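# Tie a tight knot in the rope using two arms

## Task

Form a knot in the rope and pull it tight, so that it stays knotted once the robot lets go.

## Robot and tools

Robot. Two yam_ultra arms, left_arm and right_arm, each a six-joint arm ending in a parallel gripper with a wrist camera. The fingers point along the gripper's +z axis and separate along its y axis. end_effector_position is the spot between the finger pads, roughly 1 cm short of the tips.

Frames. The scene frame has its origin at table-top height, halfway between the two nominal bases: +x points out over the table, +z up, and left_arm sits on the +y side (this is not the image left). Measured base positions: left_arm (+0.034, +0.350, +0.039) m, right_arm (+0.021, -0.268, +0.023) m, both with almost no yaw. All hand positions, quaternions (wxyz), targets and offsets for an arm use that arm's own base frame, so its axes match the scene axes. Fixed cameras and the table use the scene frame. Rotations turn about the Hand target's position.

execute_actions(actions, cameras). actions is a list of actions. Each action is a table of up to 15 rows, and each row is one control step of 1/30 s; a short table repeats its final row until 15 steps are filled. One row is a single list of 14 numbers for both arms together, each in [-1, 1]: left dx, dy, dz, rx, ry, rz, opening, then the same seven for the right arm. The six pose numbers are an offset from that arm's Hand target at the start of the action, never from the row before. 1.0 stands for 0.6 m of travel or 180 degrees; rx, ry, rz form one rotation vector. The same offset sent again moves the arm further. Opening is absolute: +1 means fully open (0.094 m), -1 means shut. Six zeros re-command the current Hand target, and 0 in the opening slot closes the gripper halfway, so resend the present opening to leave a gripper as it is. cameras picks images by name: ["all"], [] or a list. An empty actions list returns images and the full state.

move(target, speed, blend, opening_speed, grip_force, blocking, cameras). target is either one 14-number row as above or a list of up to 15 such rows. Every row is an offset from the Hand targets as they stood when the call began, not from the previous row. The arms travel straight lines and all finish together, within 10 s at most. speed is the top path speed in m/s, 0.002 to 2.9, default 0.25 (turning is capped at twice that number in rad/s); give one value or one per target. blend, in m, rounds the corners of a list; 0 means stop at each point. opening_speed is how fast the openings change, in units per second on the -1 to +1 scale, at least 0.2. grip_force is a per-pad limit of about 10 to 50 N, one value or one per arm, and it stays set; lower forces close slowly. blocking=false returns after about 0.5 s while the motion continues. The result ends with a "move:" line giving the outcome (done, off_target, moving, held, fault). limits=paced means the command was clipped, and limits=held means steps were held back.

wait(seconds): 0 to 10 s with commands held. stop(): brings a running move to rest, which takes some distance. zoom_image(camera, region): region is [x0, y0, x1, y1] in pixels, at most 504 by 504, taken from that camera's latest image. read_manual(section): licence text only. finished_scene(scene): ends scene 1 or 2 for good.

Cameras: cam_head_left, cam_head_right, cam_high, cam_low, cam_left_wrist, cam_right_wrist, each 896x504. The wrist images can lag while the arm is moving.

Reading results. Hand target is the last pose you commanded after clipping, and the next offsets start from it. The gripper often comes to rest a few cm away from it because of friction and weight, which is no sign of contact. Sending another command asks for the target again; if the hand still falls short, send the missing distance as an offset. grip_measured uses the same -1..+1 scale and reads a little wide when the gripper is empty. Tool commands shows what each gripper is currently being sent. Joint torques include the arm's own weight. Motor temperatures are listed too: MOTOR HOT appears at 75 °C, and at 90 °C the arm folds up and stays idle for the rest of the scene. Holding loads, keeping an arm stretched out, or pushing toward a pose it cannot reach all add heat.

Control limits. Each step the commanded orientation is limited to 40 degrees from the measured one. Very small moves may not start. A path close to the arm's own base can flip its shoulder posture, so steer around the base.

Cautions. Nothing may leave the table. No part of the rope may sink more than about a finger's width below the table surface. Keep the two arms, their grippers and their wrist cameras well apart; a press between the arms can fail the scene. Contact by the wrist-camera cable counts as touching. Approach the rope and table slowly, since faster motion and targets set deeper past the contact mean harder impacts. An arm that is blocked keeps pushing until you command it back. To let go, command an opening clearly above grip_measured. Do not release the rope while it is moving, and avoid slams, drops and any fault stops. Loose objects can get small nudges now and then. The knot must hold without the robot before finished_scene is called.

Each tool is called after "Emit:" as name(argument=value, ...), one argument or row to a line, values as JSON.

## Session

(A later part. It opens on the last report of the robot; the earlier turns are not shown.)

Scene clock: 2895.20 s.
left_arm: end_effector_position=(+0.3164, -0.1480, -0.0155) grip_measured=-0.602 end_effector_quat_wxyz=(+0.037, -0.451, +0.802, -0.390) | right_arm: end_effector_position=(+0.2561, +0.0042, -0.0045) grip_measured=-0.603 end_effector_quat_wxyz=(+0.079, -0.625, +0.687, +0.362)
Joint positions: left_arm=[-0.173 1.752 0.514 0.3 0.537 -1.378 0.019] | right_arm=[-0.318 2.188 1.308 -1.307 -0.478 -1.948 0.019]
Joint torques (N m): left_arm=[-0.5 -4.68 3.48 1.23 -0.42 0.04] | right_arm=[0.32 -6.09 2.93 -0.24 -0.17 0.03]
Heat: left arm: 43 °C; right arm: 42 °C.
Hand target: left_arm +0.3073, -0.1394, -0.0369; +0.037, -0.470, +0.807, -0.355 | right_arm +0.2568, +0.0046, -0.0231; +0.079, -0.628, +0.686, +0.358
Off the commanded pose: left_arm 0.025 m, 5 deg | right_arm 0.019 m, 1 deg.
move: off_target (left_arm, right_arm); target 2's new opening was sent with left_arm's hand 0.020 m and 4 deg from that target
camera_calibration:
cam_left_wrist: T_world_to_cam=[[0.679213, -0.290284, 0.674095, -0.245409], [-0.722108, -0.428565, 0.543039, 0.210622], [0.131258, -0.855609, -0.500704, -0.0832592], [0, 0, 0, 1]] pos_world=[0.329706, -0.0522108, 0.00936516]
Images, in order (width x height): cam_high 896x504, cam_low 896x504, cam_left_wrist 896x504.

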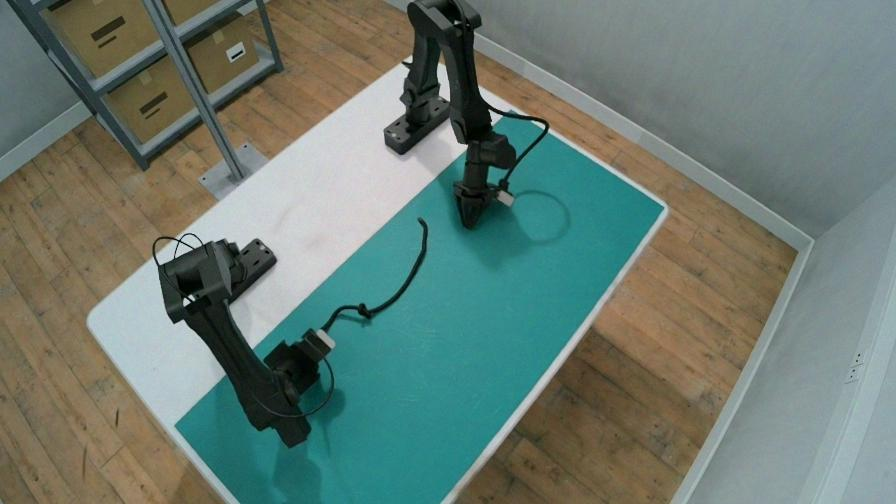

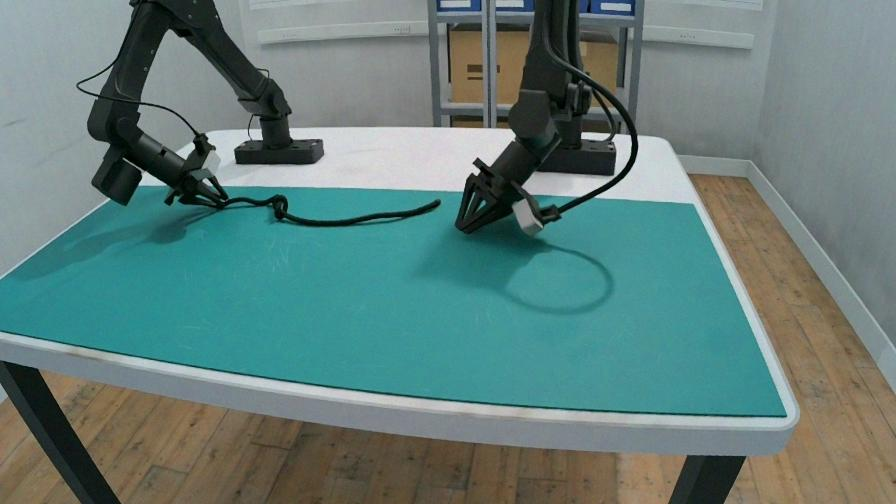

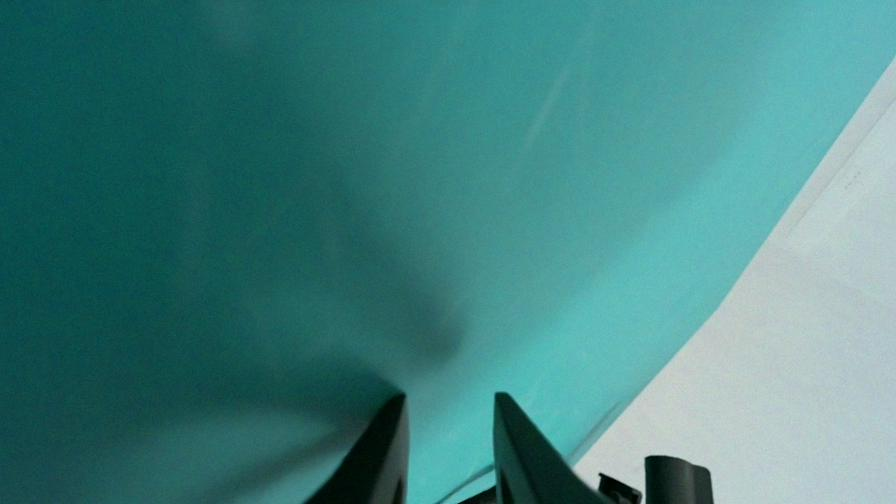

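Emit:
move(
  target=[
    [0,0,0,0,0,0,-0.4,0,0,0,0,0,0,-0.4],
    [0,0.06,0.12,0,0,0,-0.4,0,-0.06,0.12,0,0,0,-0.4],
  ],
  speed=[0.08,0.12],
  cameras=["cam_low","cam_high"],
)

Emit:
zoom_image(
  camera="cam_high",
  region=[300, 200, 480, 340],
)

Scene clock: 2905.57 s.
left_arm: end_effector_position=(+0.3012, -0.1032, +0.0255) grip_measured=-0.402 end_effector_quat_wxyz=(+0.031, -0.476, +0.807, -0.348) | right_arm: end_effector_position=(+0.2518, -0.0284, +0.0392) grip_measured=-0.403 end_effector_quat_wxyz=(+0.069, -0.623, +0.686, +0.370)
Joint positions: left_arm=[-0.035 1.507 0.589 -0.166 0.545 -1.24 0.028] | right_arm=[-0.406 2.155 1.438 -1.527 -0.412 -2.026 0.028]
Joint torques (N m): left_arm=[0.43 -6.83 8.35 0.91 0.35 0.1] | right_arm=[-0.51 -10.5 6.26 -1.22 -0.2 -0.07]
Heat: left arm: 42 °C; right arm: 42 °C.
Hand target: left_arm +0.3074, -0.1033, +0.0352; +0.037, -0.470, +0.807, -0.355 | right_arm +0.2568, -0.0314, +0.0489; +0.079, -0.628, +0.686, +0.358
Off the commanded pose: left_arm 0.011 m, 1 deg | right_arm 0.011 m, 2 deg.
move: off_target (left_arm, right_arm)
Images, in order (width x height): cam_high 896x504, cam_low 896x504.

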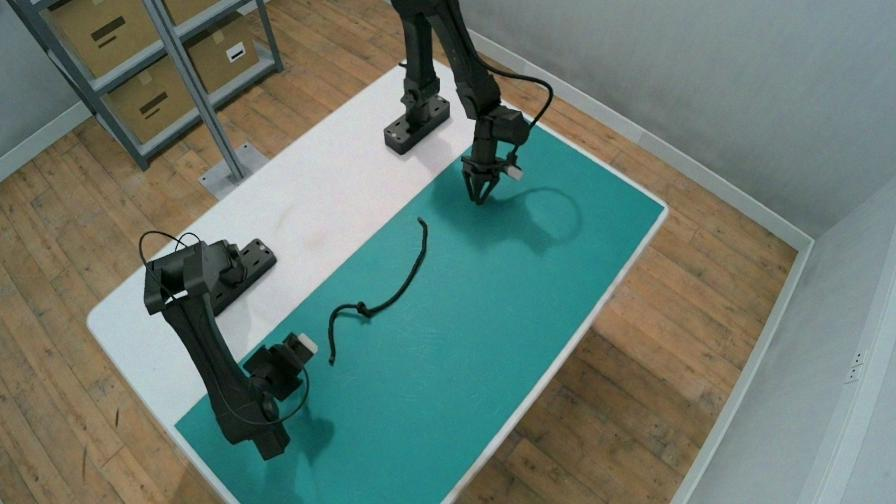

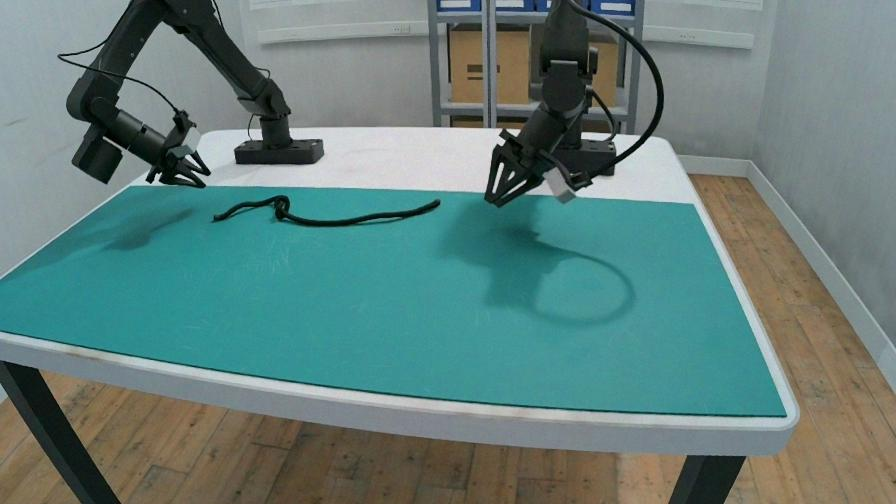

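Scaled by 2.800.

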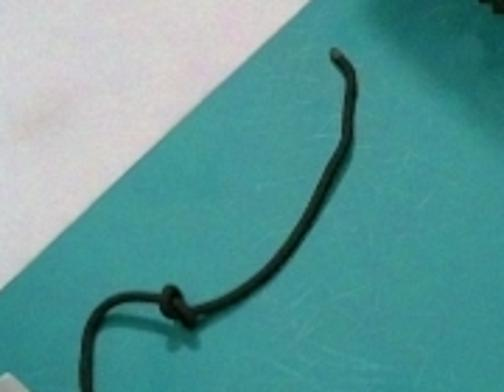

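Emit:
finished_scene(
  scene=1,
)

The scene is finished: the task was done.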